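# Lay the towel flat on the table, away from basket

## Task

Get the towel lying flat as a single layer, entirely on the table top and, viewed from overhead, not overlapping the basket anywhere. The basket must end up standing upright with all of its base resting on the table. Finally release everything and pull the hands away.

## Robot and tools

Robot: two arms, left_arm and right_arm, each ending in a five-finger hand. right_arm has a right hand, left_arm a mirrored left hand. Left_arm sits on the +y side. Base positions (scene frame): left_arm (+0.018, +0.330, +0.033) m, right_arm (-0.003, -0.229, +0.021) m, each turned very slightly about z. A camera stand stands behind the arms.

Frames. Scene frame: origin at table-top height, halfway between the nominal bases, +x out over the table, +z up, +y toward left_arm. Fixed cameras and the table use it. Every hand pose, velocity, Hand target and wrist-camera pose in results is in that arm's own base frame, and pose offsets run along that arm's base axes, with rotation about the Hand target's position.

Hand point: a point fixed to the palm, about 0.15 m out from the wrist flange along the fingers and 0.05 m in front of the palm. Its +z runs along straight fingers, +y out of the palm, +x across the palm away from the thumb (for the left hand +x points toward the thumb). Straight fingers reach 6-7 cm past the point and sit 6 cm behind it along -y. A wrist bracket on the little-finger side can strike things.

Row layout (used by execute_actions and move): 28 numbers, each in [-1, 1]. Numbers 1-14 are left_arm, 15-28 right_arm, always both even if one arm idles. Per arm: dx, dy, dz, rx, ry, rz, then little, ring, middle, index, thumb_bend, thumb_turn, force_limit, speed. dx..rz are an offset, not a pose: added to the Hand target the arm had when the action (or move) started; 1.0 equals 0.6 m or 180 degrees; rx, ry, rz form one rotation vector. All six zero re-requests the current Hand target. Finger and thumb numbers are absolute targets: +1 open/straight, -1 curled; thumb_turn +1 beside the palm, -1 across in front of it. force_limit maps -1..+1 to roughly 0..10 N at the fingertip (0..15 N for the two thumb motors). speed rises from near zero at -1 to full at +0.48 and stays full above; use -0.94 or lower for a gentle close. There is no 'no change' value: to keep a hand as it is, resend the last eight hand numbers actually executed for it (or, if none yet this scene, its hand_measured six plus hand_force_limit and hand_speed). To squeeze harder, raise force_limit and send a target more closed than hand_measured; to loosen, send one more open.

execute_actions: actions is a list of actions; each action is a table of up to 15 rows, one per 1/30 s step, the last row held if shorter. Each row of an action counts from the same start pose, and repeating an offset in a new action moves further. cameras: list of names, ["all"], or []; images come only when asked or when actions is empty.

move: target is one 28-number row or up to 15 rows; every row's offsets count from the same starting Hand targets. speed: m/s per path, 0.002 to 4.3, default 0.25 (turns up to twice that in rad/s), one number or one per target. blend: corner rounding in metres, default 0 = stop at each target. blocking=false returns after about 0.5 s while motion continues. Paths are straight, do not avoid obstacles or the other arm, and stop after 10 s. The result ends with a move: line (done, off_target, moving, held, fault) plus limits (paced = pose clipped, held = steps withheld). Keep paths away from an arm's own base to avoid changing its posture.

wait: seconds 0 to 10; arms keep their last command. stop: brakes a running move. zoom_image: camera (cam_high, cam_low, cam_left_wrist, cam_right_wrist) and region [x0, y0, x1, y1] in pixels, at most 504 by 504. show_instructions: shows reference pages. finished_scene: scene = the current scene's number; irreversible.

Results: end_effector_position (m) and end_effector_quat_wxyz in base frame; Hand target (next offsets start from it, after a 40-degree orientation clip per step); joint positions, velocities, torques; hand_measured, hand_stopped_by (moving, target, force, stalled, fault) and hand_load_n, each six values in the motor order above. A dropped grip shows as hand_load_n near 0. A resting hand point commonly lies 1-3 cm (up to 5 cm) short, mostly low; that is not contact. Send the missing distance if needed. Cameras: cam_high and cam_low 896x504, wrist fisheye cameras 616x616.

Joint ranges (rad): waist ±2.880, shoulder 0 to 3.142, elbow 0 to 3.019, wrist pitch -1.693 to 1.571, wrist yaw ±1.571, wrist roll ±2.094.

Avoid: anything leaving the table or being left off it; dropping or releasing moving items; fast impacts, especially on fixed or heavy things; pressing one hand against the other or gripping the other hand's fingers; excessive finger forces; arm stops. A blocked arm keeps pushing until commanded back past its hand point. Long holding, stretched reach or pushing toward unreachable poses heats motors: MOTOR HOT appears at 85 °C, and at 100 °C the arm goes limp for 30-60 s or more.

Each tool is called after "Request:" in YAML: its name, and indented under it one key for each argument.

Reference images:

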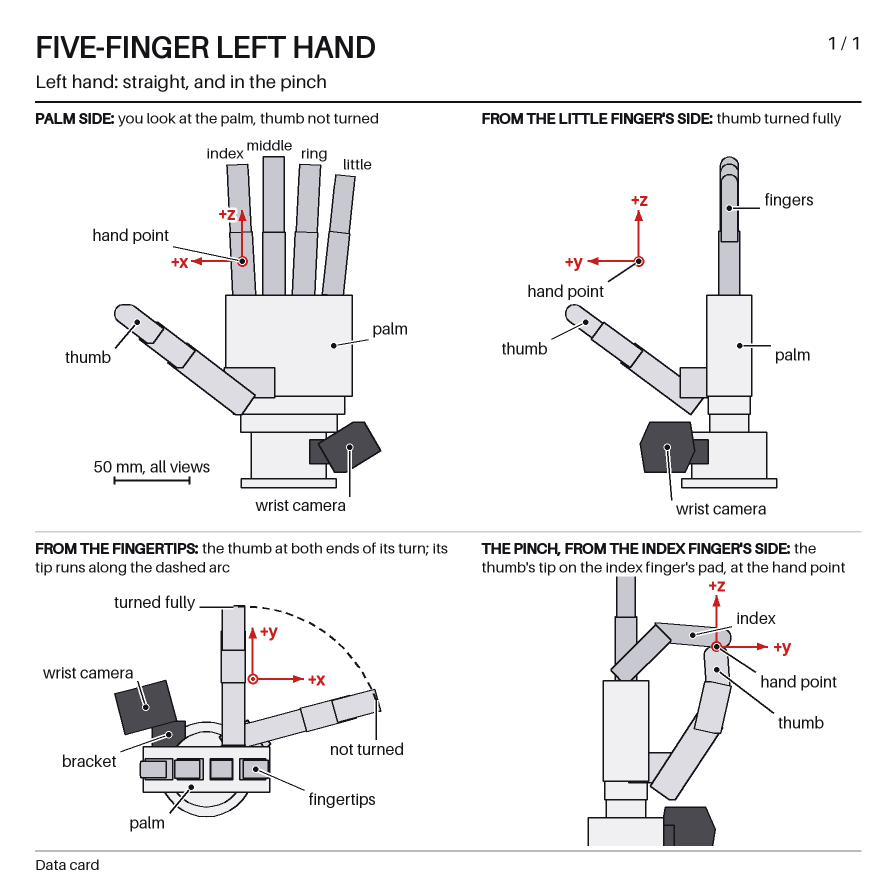

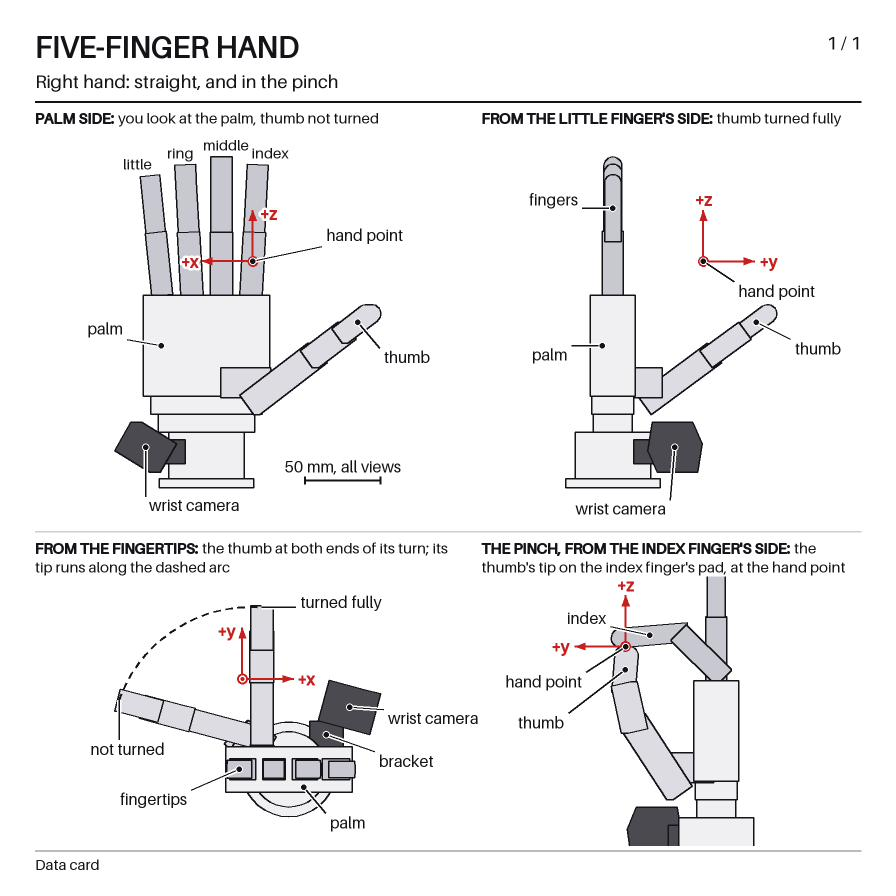

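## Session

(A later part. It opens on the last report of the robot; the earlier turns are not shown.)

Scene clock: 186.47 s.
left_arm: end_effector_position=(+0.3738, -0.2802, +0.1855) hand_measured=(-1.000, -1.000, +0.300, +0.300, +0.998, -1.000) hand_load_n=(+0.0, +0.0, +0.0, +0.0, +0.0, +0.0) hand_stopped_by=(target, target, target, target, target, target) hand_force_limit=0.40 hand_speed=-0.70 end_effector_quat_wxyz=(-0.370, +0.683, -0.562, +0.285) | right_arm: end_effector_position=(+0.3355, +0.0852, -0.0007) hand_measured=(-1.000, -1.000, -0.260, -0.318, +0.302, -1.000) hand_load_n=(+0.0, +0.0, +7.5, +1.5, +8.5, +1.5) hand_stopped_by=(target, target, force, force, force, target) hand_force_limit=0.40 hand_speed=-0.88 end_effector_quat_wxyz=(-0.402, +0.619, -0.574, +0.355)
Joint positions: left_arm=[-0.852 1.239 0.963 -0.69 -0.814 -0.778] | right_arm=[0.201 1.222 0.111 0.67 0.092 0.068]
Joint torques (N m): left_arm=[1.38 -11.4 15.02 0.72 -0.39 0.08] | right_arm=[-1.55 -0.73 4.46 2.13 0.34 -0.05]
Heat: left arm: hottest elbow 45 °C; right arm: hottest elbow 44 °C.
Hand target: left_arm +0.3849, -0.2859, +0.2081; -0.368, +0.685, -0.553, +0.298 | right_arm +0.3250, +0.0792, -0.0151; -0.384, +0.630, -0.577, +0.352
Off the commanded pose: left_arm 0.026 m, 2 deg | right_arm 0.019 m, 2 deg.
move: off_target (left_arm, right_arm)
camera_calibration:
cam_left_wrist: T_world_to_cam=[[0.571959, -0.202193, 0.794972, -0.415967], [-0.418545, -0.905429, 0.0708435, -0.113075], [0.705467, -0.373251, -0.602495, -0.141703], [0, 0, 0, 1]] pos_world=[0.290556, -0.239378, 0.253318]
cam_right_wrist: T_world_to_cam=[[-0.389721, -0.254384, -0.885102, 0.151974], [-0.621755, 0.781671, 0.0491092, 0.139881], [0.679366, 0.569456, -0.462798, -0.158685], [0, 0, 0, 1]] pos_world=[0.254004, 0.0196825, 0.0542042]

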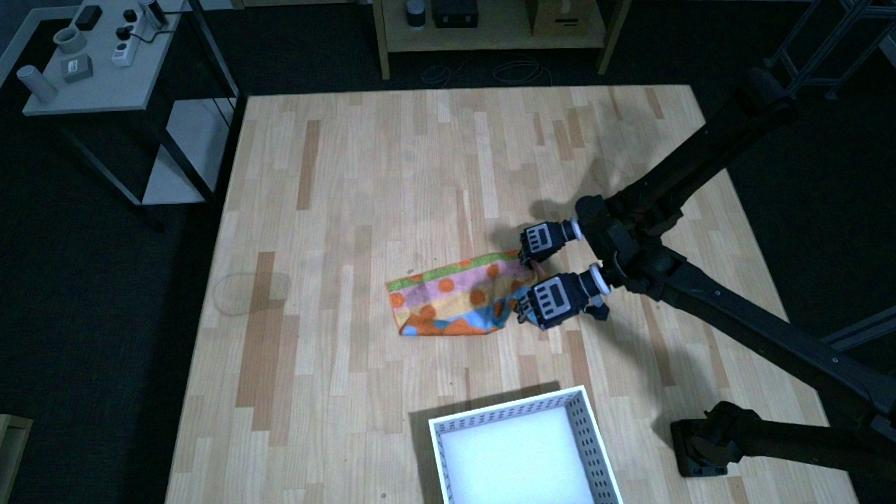

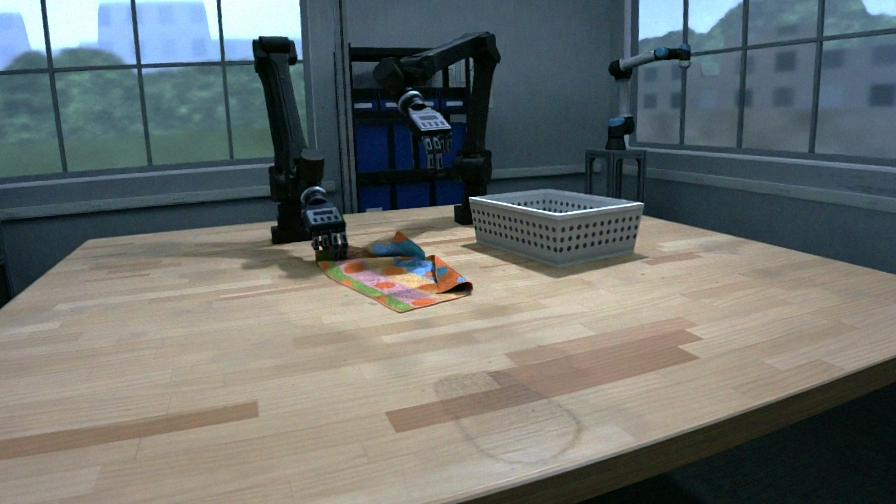

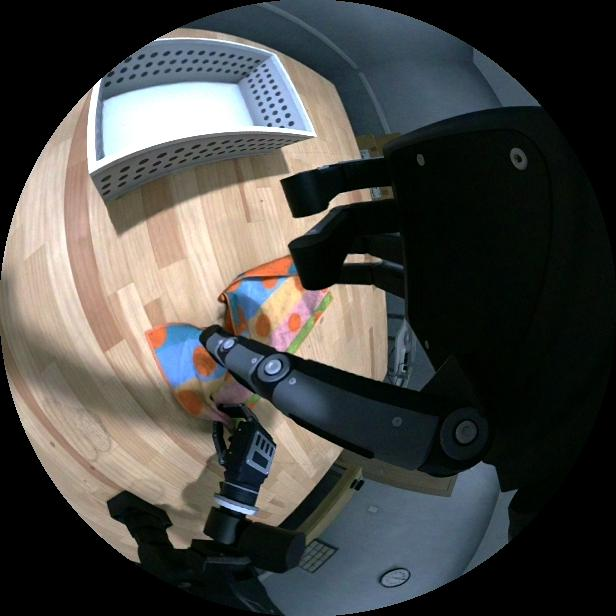

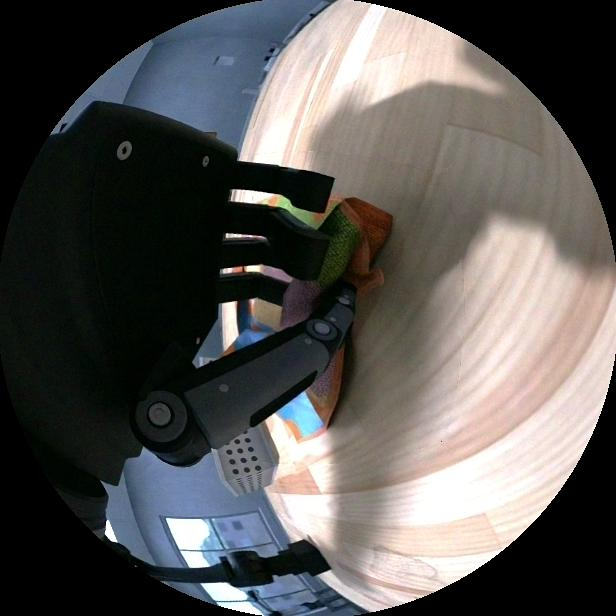

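Request:
execute_actions:
  actions:
    - [[0,0,0,0,0,0,-1,-1,0.3,0.3,1,-1,0.4,-0.7,0,0,-0.04,-0.0006,0.0072,0,-1,-1,-0.2,-0.26,0.4,-1,0.4,-0.7]]
    - [[0,0,0,0,0,0,-1,-1,0.3,0.3,1,-1,0.4,-0.7,0,0,0,-0.0006,0.0072,0,-1,-1,-0.09,-0.13,0.5,-1,0.4,-0.7]]
    - [[0,0,0,0,0,0,-1,-1,0.3,0.3,1,-1,0.4,-0.7,0,0,0,-0.0006,0.0072,0,-1,-1,0.05,0.05,0.65,-1,0.4,-0.7]]
    - [[0,0,0,0,0,0,-1,-1,0.3,0.3,1,-1,0.4,-0.7,0,0,0,-0.0006,0.0072,0,-1,-1,0.15,0.15,0.8,-1,0.4,-0.7]]
    - [[0,0,0,0,0,0,-1,-1,0.3,0.3,1,-1,0.4,-0.7,0,0,0,-0.0006,0.0072,0,-1,-1,0.3,0.3,1,-1,0.4,-0.7]]
  cameras: ["cam_high","cam_low","cam_right_wrist"]

Scene clock: 194.67 s.
left_arm: end_effector_position=(+0.3738, -0.2802, +0.1855) hand_measured=(-1.000, -1.000, +0.300, +0.300, +0.998, -1.000) hand_load_n=(+0.0, +0.0, +0.0, +0.0, +0.0, +0.0) hand_stopped_by=(target, target, target, target, target, target) hand_force_limit=0.40 hand_speed=-0.70 end_effector_quat_wxyz=(-0.370, +0.683, -0.562, +0.285) | right_arm: end_effector_position=(+0.3635, +0.0908, +0.0088) hand_measured=(-1.000, -1.000, +0.300, +0.300, +0.996, -1.000) hand_load_n=(+0.0, +0.0, +0.0, +0.0, -5.5, -1.0) hand_stopped_by=(target, target, target, target, target, target) hand_force_limit=0.40 hand_speed=-0.70 end_effector_quat_wxyz=(-0.403, +0.619, -0.574, +0.354)
Joint positions: left_arm=[-0.852 1.239 0.963 -0.69 -0.814 -0.778] | right_arm=[0.199 1.262 0.19 0.633 0.088 0.068]
Joint torques (N m): left_arm=[1.49 -11.4 14.99 0.65 -0.38 0.08] | right_arm=[-2.43 -0.79 2.56 -0.68 -0.12 -0.01]
Heat: left arm: hottest elbow 47 °C; right arm: hottest elbow 43 °C.
Hand target: left_arm +0.3850, -0.2860, +0.2081; -0.368, +0.685, -0.553, +0.299 | right_arm +0.3252, +0.0793, -0.0389; -0.348, +0.650, -0.596, +0.319
Off the commanded pose: left_arm 0.026 m, 2 deg | right_arm 0.062 m, 9 deg.
Step readings (end_effector_position of left_arm | right_arm):
0: (+0.3738, -0.2802, +0.1855) | (+0.3355, +0.0852, -0.0007)
1: (+0.3738, -0.2802, +0.1855) | (+0.3356, +0.0852, -0.0006)
2: (+0.3738, -0.2802, +0.1855) | (+0.3361, +0.0853, -0.0009)
4: (+0.3738, -0.2802, +0.1855) | (+0.3379, +0.0857, -0.0026)
8: (+0.3738, -0.2802, +0.1855) | (+0.3425, +0.0865, -0.0041)
15: (+0.3738, -0.2802, +0.1855) | (+0.3457, +0.0872, -0.0040)
16: (+0.3738, -0.2802, +0.1855) | (+0.3459, +0.0872, -0.0039)
17: (+0.3738, -0.2802, +0.1855) | (+0.3459, +0.0872, -0.0039)
19: (+0.3738, -0.2802, +0.1855) | (+0.3458, +0.0872, -0.0039)
23: (+0.3738, -0.2802, +0.1855) | (+0.3485, +0.0877, -0.0021)
30: (+0.3738, -0.2802, +0.1855) | (+0.3495, +0.0879, -0.0015)
31: (+0.3738, -0.2802, +0.1855) | (+0.3493, +0.0879, -0.0016)
32: (+0.3738, -0.2802, +0.1855) | (+0.3494, +0.0880, -0.0017)
34: (+0.3738, -0.2802, +0.1855) | (+0.3503, +0.0882, -0.0009)
38: (+0.3738, -0.2802, +0.1855) | (+0.3532, +0.0889, +0.0009)
45: (+0.3738, -0.2802, +0.1855) | (+0.3569, +0.0897, +0.0033)
46: (+0.3738, -0.2802, +0.1855) | (+0.3571, +0.0897, +0.0035)
47: (+0.3738, -0.2802, +0.1855) | (+0.3575, +0.0898, +0.0040)
49: (+0.3738, -0.2802, +0.1855) | (+0.3587, +0.0900, +0.0045)
53: (+0.3738, -0.2802, +0.1855) | (+0.3602, +0.0902, +0.0055)
60: (+0.3738, -0.2802, +0.1855) | (+0.3611, +0.0904, +0.0063)
61: (+0.3738, -0.2802, +0.1855) | (+0.3611, +0.0904, +0.0062)
62: (+0.3738, -0.2802, +0.1855) | (+0.3610, +0.0904, +0.0060)
64: (+0.3738, -0.2802, +0.1855) | (+0.3614, +0.0905, +0.0065)
68: (+0.3738, -0.2802, +0.1855) | (+0.3618, +0.0905, +0.0072)
75: (+0.3738, -0.2802, +0.1855) | (+0.3632, +0.0908, +0.0084)
camera_calibration:
cam_right_wrist: T_world_to_cam=[[-0.388538, -0.254084, -0.885708, 0.172227], [-0.623009, 0.780657, 0.0493507, 0.15304], [0.678895, 0.570979, -0.461611, -0.176527], [0, 0, 0, 1]] pos_world=[0.282105, 0.0250816, 0.0635032]
Images, in order (width x height): cam_high 896x504, cam_low 896x504, cam_right_wrist 616x616.

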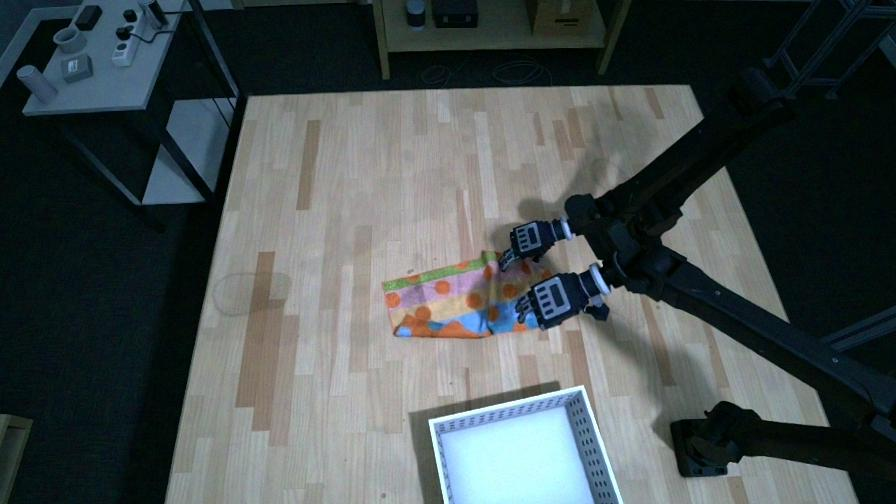

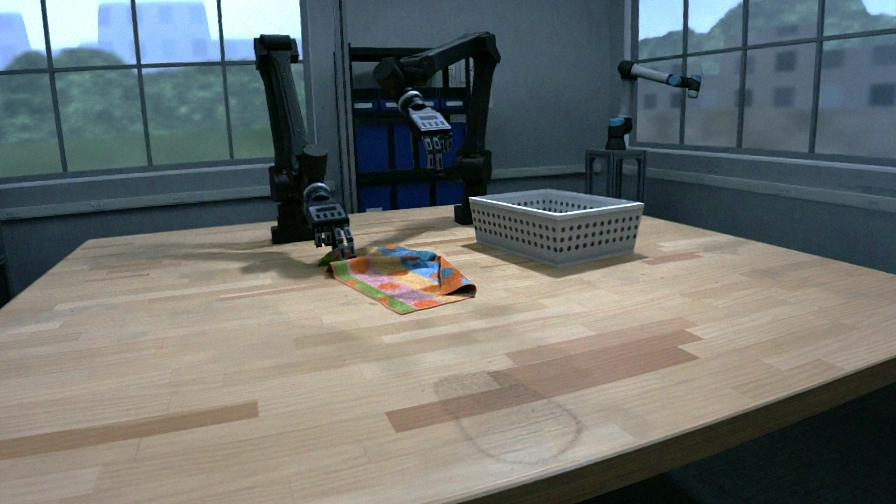

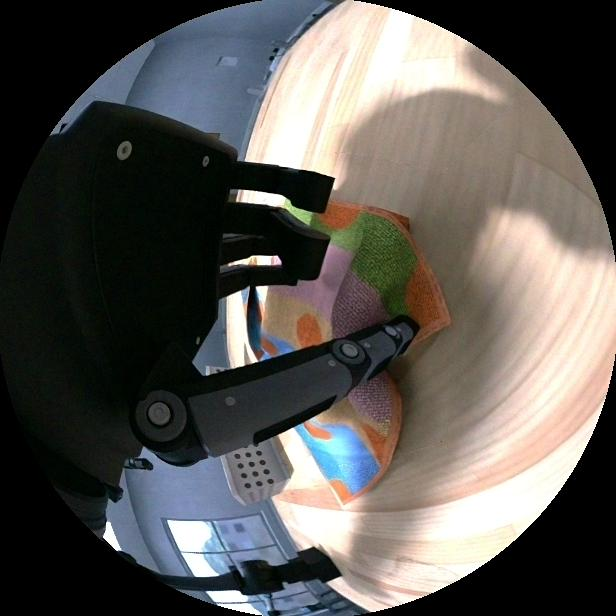

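Request:
move:
  target:
    - [0,0,0,0,0,0,-1,-1,0.3,0.3,1,-1,0.4,-0.7,0.06,0.018,0.17,0,0,0,-1,-1,0.3,0.3,1,-1,0.4,-0.7]
    - [-0.1,0.1,0.05,0,0,0,-1,-1,0.3,0.3,1,-1,0.4,-0.7,0.06,-0.15,0.4,0,0,0,-1,-1,0.3,0.3,1,-1,0.4,-0.7]
  speed: [0.08, 0.2]
  cameras: ["all"]

Request:
zoom_image:
  camera: "cam_high"
  region: [370, 220, 570, 370]

Request:
zoom_image:
  camera: "cam_low"
  region: [290, 210, 500, 330]

Request:
zoom_image:
  camera: "cam_left_wrist"
  region: [100, 200, 400, 480]

Scene clock: 199.20 s.
left_arm: end_effector_position=(+0.3275, -0.2267, +0.2360) hand_measured=(-1.000, -1.000, +0.300, +0.300, +0.998, -1.000) hand_load_n=(+0.0, +0.0, +0.0, +0.0, +0.0, +0.0) hand_stopped_by=(target, target, target, target, target, target) hand_force_limit=0.40 hand_speed=-0.70 end_effector_quat_wxyz=(-0.369, +0.684, -0.555, +0.296) | right_arm: end_effector_position=(+0.3516, -0.0042, +0.1753) hand_measured=(-1.000, -1.000, +0.300, +0.300, +0.996, -1.000) hand_load_n=(+0.0, +0.0, +0.0, +0.0, +0.0, +0.0) hand_stopped_by=(target, target, target, target, target, target) hand_force_limit=0.40 hand_speed=-0.70 end_effector_quat_wxyz=(-0.341, +0.655, -0.603, +0.302)
Joint positions: left_arm=[-0.852 0.996 0.913 -0.856 -0.816 -0.778] | right_arm=[-0.204 0.786 0.616 -0.477 -0.247 -0.163]
Joint torques (N m): left_arm=[0.38 -8.41 11.06 0.69 -0.61 -0.13] | right_arm=[-1.73 -1.55 14.98 1.5 -0.23 0.06]
Heat: left arm: hottest elbow 47 °C; right arm: hottest elbow 43 °C.
Hand target: left_arm +0.3250, -0.2260, +0.2381; -0.368, +0.685, -0.553, +0.299 | right_arm +0.3611, -0.0107, +0.2010; -0.348, +0.650, -0.596, +0.318
Off the commanded pose: left_arm 0.003 m, 0 deg | right_arm 0.028 m, 2 deg.
move: off_target (right_arm)
camera_calibration:
cam_left_wrist: T_world_to_cam=[[0.556964, -0.186331, 0.809365, -0.413767], [-0.418752, -0.904577, 0.0799134, -0.0894981], [0.717243, -0.383432, -0.581843, -0.0696715], [0, 0, 0, 1]] pos_world=[0.242947, -0.18477, 0.301503]
cam_right_wrist: T_world_to_cam=[[-0.543082, -0.276926, -0.792701, 0.328857], [-0.608378, 0.780445, 0.144158, 0.189764], [0.578738, 0.560551, -0.592321, 0.020831], [0, 0, 0, 1]] pos_world=[0.281989, -0.0687086, 0.245668]

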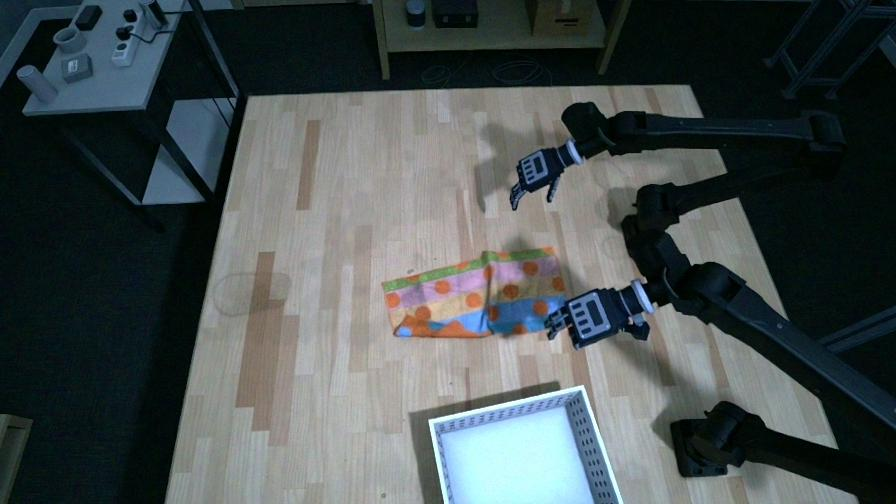

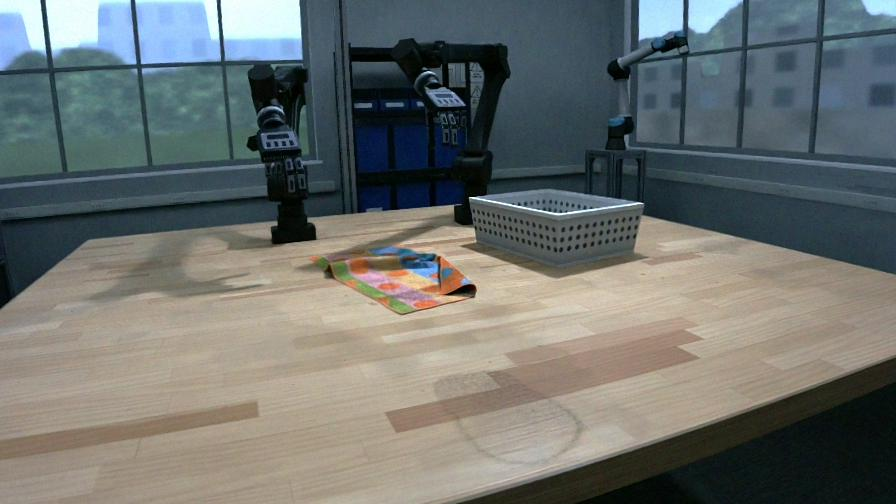

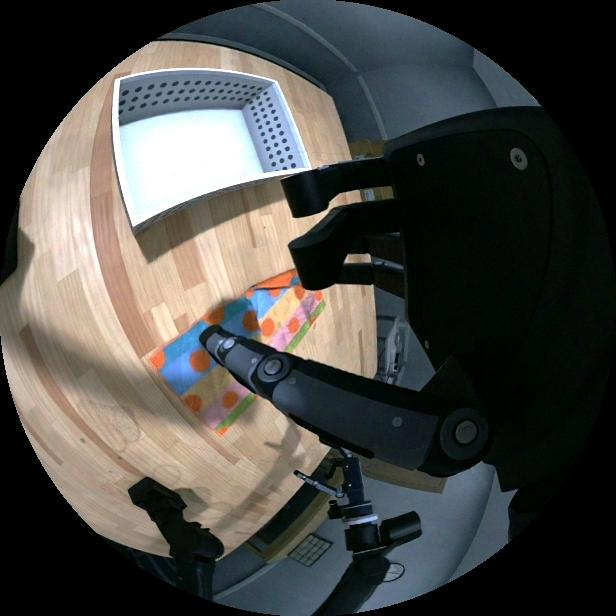

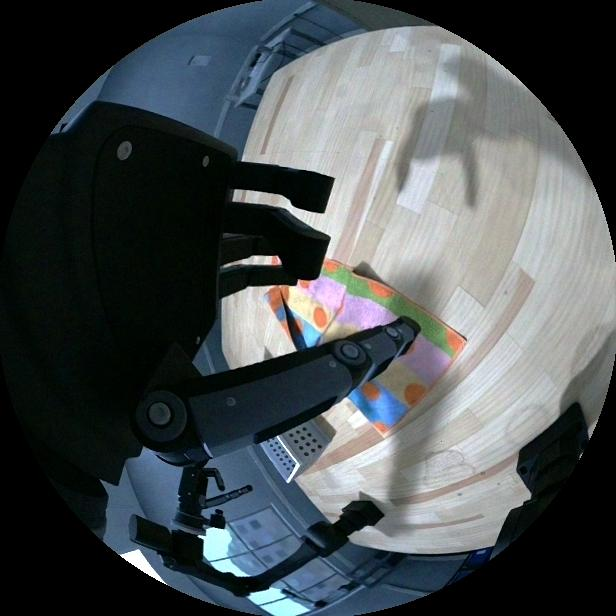

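Scaled by 2.520 from the camera's 896x504 image, which has a finer 1280x720 frame.

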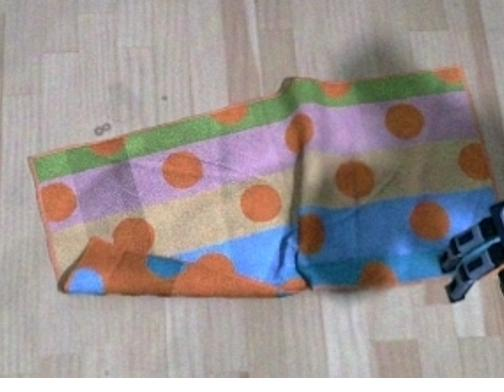

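Scaled by 2.400 from the camera's 896x504 image, which has a finer 1280x720 frame.

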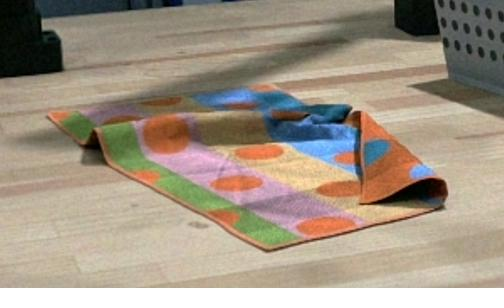

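Scaled by 1.680 from the camera's 616x616 image, which has a finer 880x880 frame.

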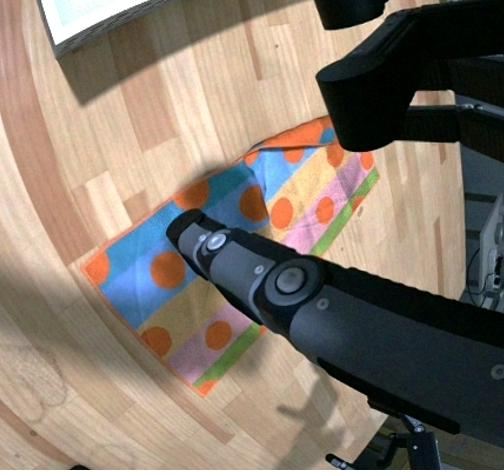

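Request:
move:
  target: [0,0,0,0,0,0,-1,-1,0.3,0.3,1,-1,0.4,-0.7,0.2973,0.2283,-0.1017,-0.0915,0.1545,0.2764,1,1,1,1,1,-1,0.4,-0.3]
  speed: 0.2
  cameras: ["all"]

Scene clock: 205.67 s.
left_arm: end_effector_position=(+0.3275, -0.2267, +0.2360) hand_measured=(-1.000, -1.000, +0.300, +0.300, +0.998, -1.000) hand_load_n=(+0.0, +0.0, +0.0, +0.0, +0.0, +0.0) hand_stopped_by=(target, target, target, target, target, target) hand_force_limit=0.40 hand_speed=-0.70 end_effector_quat_wxyz=(-0.369, +0.684, -0.555, +0.296) | right_arm: end_effector_position=(+0.5271, +0.1202, +0.1370) hand_measured=(+1.000, +1.000, +1.000, +1.000, +0.996, -1.000) hand_load_n=(+0.5, +0.0, +0.0, +0.0, +0.0, +0.0) hand_stopped_by=(target, target, target, target, target, target) hand_force_limit=0.40 hand_speed=-0.30 end_effector_quat_wxyz=(-0.205, +0.932, -0.293, +0.063)
Joint positions: left_arm=[-0.852 0.996 0.913 -0.856 -0.816 -0.778] | right_arm=[0.149 1.73 1.506 -1.042 -0.312 -0.764]
Joint torques (N m): left_arm=[0.26 -8.29 11.14 0.68 -0.59 -0.12] | right_arm=[-0.73 -9.7 13.86 0.36 -0.27 0.02]
Heat: left arm: hottest elbow 47 °C; right arm: hottest elbow 44 °C.
Hand target: left_arm +0.3250, -0.2260, +0.2381; -0.368, +0.685, -0.553, +0.299 | right_arm +0.5395, +0.1264, +0.1400; -0.207, +0.934, -0.285, +0.063
Off the commanded pose: left_arm 0.003 m, 0 deg | right_arm 0.014 m, 1 deg.
move: off_target (right_arm)
camera_calibration:
cam_left_wrist: T_world_to_cam=[[0.556964, -0.186331, 0.809365, -0.413767], [-0.418752, -0.904577, 0.0799134, -0.0894981], [0.717243, -0.383432, -0.581843, -0.0696715], [0, 0, 0, 1]] pos_world=[0.242947, -0.18477, 0.301503]
cam_right_wrist: T_world_to_cam=[[-0.30889, -0.858191, -0.409993, 0.32231], [-0.91331, 0.147342, 0.379677, 0.409446], [-0.265426, 0.491729, -0.829308, 0.312504], [0, 0, 0, 1]] pos_world=[0.556456, 0.0626073, 0.235849]

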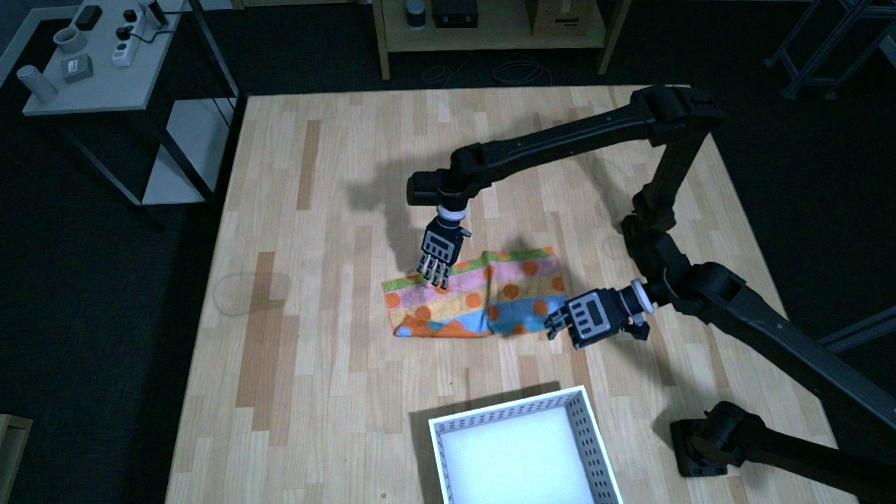

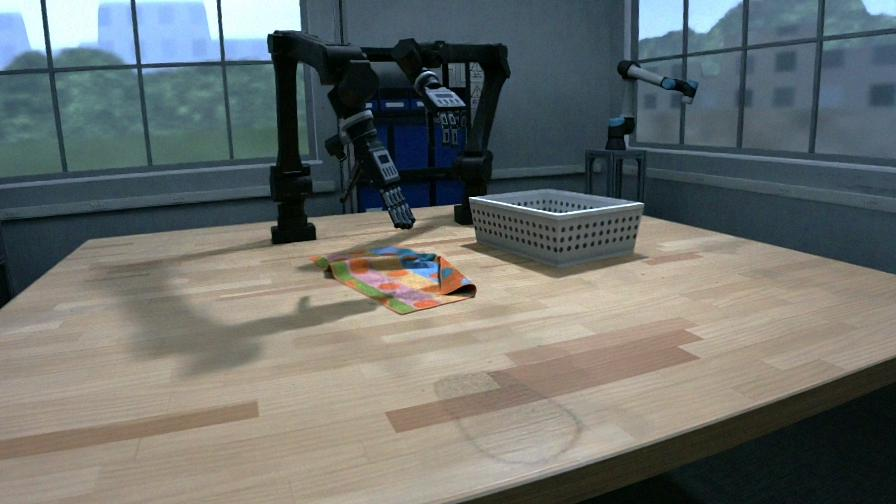

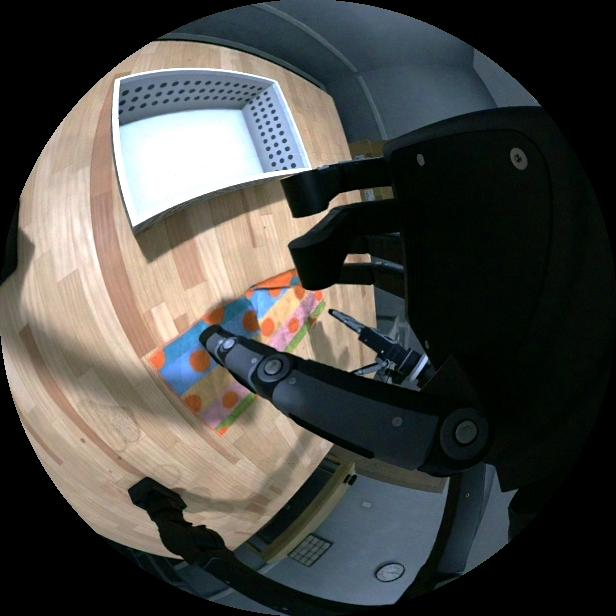

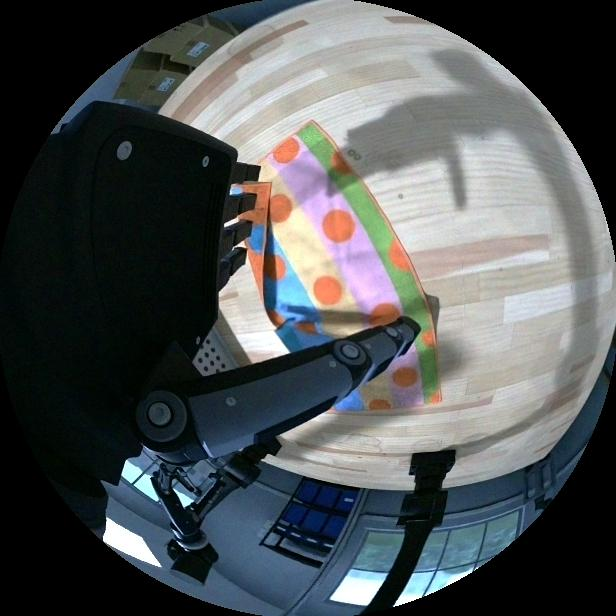

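Request:
move:
  target: [0,0,0,0,0,0,-1,-1,0.3,0.3,1,-1,0.4,-0.7,0.0583,0.0083,-0.1917,0,0,0,1,1,1,1,1,-1,0.4,-0.3]
  speed: 0.1
  cameras: ["cam_high","cam_low","cam_right_wrist"]

Request:
zoom_image:
  camera: "cam_low"
  region: [310, 190, 500, 330]

Request:
zoom_image:
  camera: "cam_high"
  region: [370, 200, 530, 350]

Scene clock: 208.50 s.
left_arm: end_effector_position=(+0.3275, -0.2267, +0.2360) hand_measured=(-1.000, -1.000, +0.300, +0.300, +0.998, -1.000) hand_load_n=(+0.0, +0.0, +0.0, +0.0, +0.0, +0.0) hand_stopped_by=(target, target, target, target, target, target) hand_force_limit=0.40 hand_speed=-0.70 end_effector_quat_wxyz=(-0.369, +0.684, -0.555, +0.296) | right_arm: end_effector_position=(+0.5729, +0.1269, +0.0410) hand_measured=(+1.000, +1.000, +1.000, +1.000, +0.996, -1.000) hand_load_n=(-0.5, +0.0, +0.0, +0.0, +0.0, +0.0) hand_stopped_by=(target, target, target, target, target, target) hand_force_limit=0.40 hand_speed=-0.30 end_effector_quat_wxyz=(-0.208, +0.931, -0.291, +0.069)
Joint positions: left_arm=[-0.852 0.996 0.913 -0.856 -0.816 -0.778] | right_arm=[0.149 1.914 1.506 -0.844 -0.312 -0.766]
Joint torques (N m): left_arm=[0.21 -8 11.1 0.62 -0.58 -0.11] | right_arm=[-1.2 -11.4 9.22 1.73 -0.29 0.02]
Heat: left arm: hottest elbow 47 °C; right arm: hottest elbow 44 °C.
Hand target: left_arm +0.3250, -0.2260, +0.2381; -0.368, +0.685, -0.553, +0.299 | right_arm +0.5745, +0.1313, +0.0250; -0.207, +0.934, -0.285, +0.064
Off the commanded pose: left_arm 0.003 m, 0 deg | right_arm 0.017 m, 1 deg.
move: off_target (right_arm)
camera_calibration:
cam_right_wrist: T_world_to_cam=[[-0.301154, -0.85825, -0.415588, 0.298653], [-0.918999, 0.144924, 0.366658, 0.490944], [-0.254455, 0.492345, -0.832375, 0.235529], [0, 0, 0, 1]] pos_world=[0.601049, 0.0692077, 0.140157]
Images, in order (width x height): cam_high 896x504, cam_low 896x504, cam_right_wrist 616x616.

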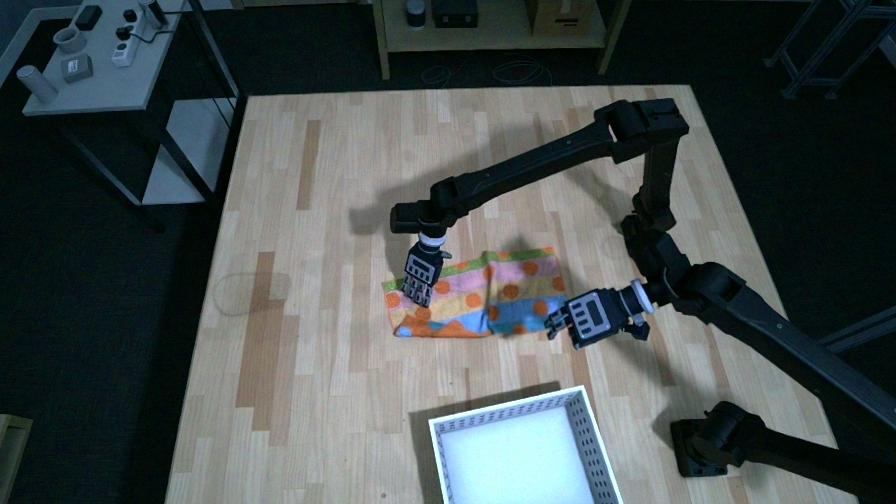

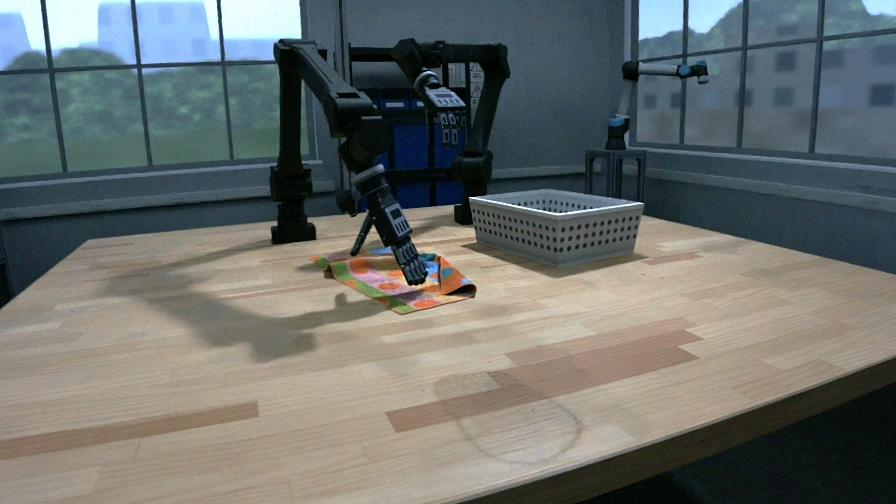

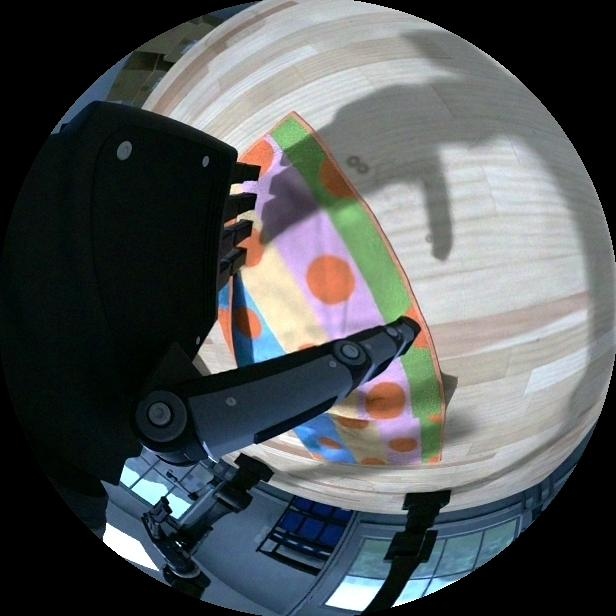

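Scaled by 2.653 from the camera's 896x504 image, which has a finer 1280x720 frame.

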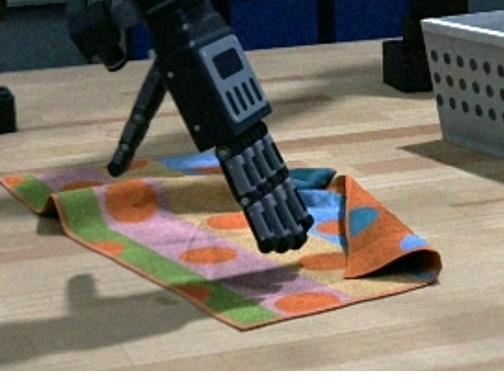

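Scaled by 3.150 from the camera's 896x504 image, which has a finer 1280x720 frame.

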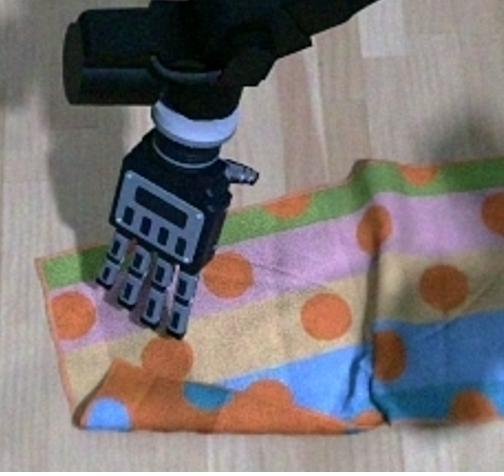

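Request:
move:
  target:
    - [0,0,0,0,0,0,-1,-1,0.3,0.3,1,-1,0.4,-0.7,0,0,-0.035,0,0,0,1,1,1,1,1,-1,0.4,-0.3]
    - [0,0,0,0,0,0,-1,-1,0.3,0.3,1,-1,0.4,-0.7,0.02,0.125,-0.035,0,0,0,1,1,1,1,1,-1,0.4,-0.3]
  speed: [0.06, 0.12]
  cameras: ["cam_high","cam_low","cam_right_wrist"]

Request:
zoom_image:
  camera: "cam_low"
  region: [310, 190, 500, 330]

Request:
zoom_image:
  camera: "cam_high"
  region: [370, 200, 530, 350]

Scene clock: 213.30 s.
left_arm: end_effector_position=(+0.3275, -0.2267, +0.2360) hand_measured=(-1.000, -1.000, +0.300, +0.300, +0.998, -1.000) hand_load_n=(+0.0, +0.5, +0.0, +0.0, +0.0, +0.0) hand_stopped_by=(target, target, target, target, target, target) hand_force_limit=0.40 hand_speed=-0.70 end_effector_quat_wxyz=(-0.369, +0.684, -0.555, +0.296) | right_arm: end_effector_position=(+0.5781, +0.1965, +0.0220) hand_measured=(+1.000, +1.000, +1.000, +1.000, +0.996, -1.000) hand_load_n=(+0.0, +0.0, +0.0, +0.0, +0.0, +0.0) hand_stopped_by=(target, target, target, target, target, target) hand_force_limit=0.40 hand_speed=-0.30 end_effector_quat_wxyz=(-0.211, +0.933, -0.285, +0.070)
Joint positions: left_arm=[-0.852 0.996 0.913 -0.856 -0.816 -0.778] | right_arm=[0.261 1.974 1.544 -0.787 -0.281 -0.667]
Joint torques (N m): left_arm=[0.56 -8.47 11.08 0.7 -0.59 -0.13] | right_arm=[0.62 -9.7 12 1.36 0.05 0.18]
Heat: left arm: hottest elbow 48 °C; right arm: hottest elbow 44 °C.
Hand target: left_arm +0.3250, -0.2260, +0.2381; -0.368, +0.685, -0.553, +0.299 | right_arm +0.5866, +0.2064, +0.0041; -0.207, +0.934, -0.285, +0.064
Off the commanded pose: left_arm 0.003 m, 0 deg | right_arm 0.022 m, 1 deg.
move: off_target (right_arm)
camera_calibration:
cam_right_wrist: T_world_to_cam=[[-0.288467, -0.860597, -0.419712, 0.345255], [-0.922489, 0.132364, 0.362619, 0.497137], [-0.256514, 0.491784, -0.832075, 0.18811], [0, 0, 0, 1]] pos_world=[0.606451, 0.138813, 0.121158]
Images, in order (width x height): cam_high 896x504, cam_low 896x504, cam_right_wrist 616x616.

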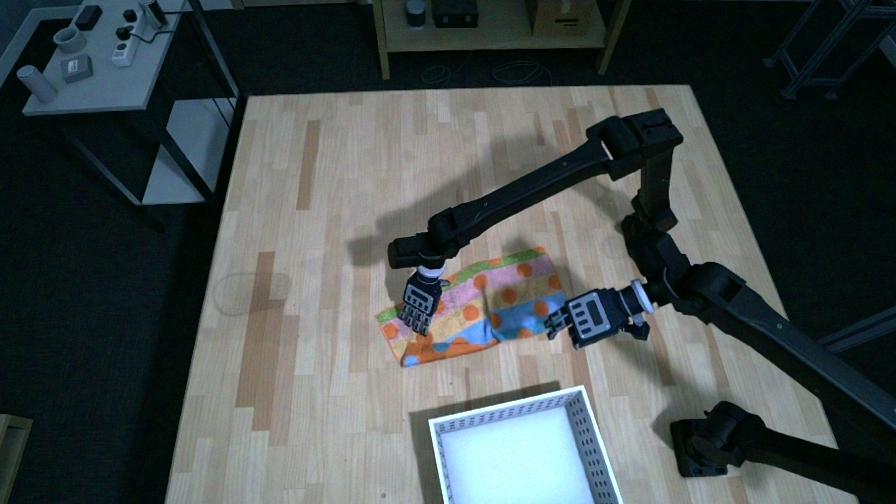

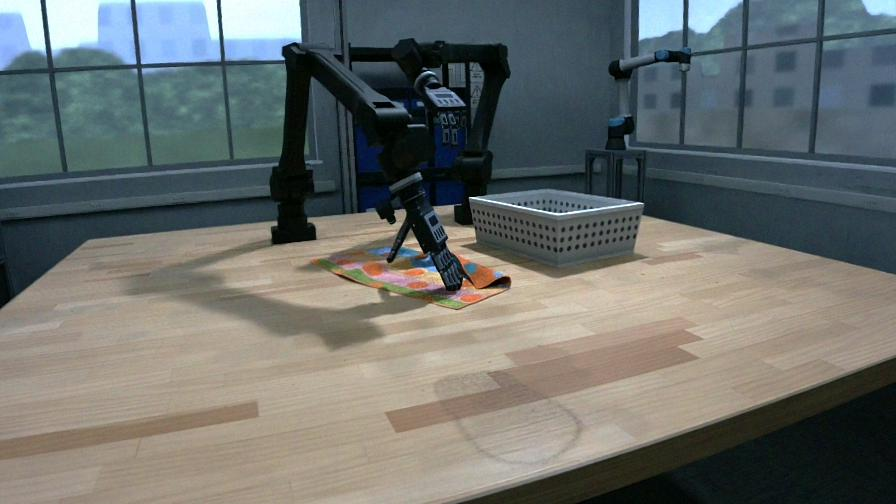

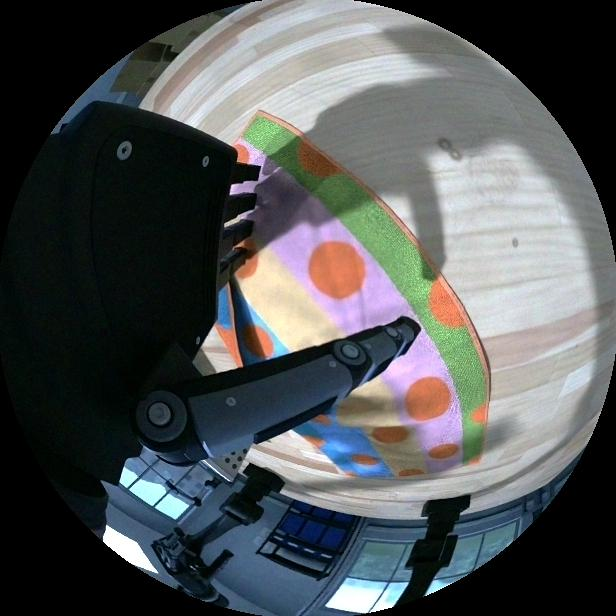

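Scaled by 2.653 from the camera's 896x504 image, which has a finer 1280x720 frame.

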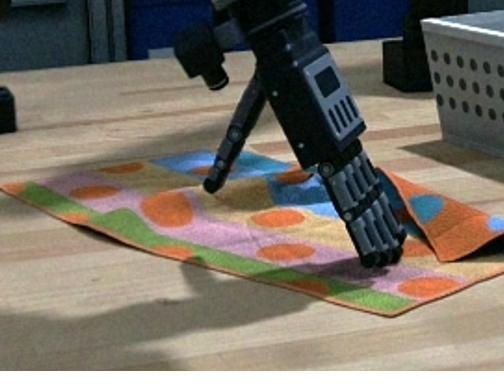

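Scaled by 3.150 from the camera's 896x504 image, which has a finer 1280x720 frame.

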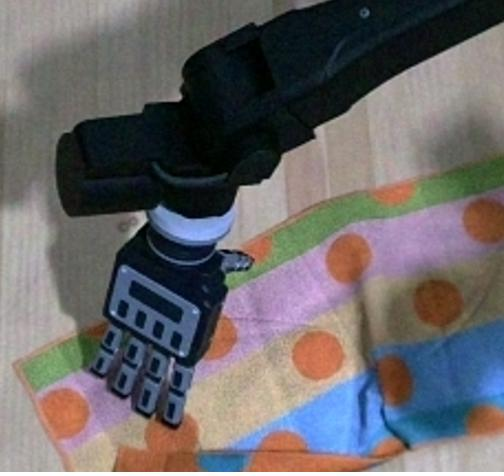

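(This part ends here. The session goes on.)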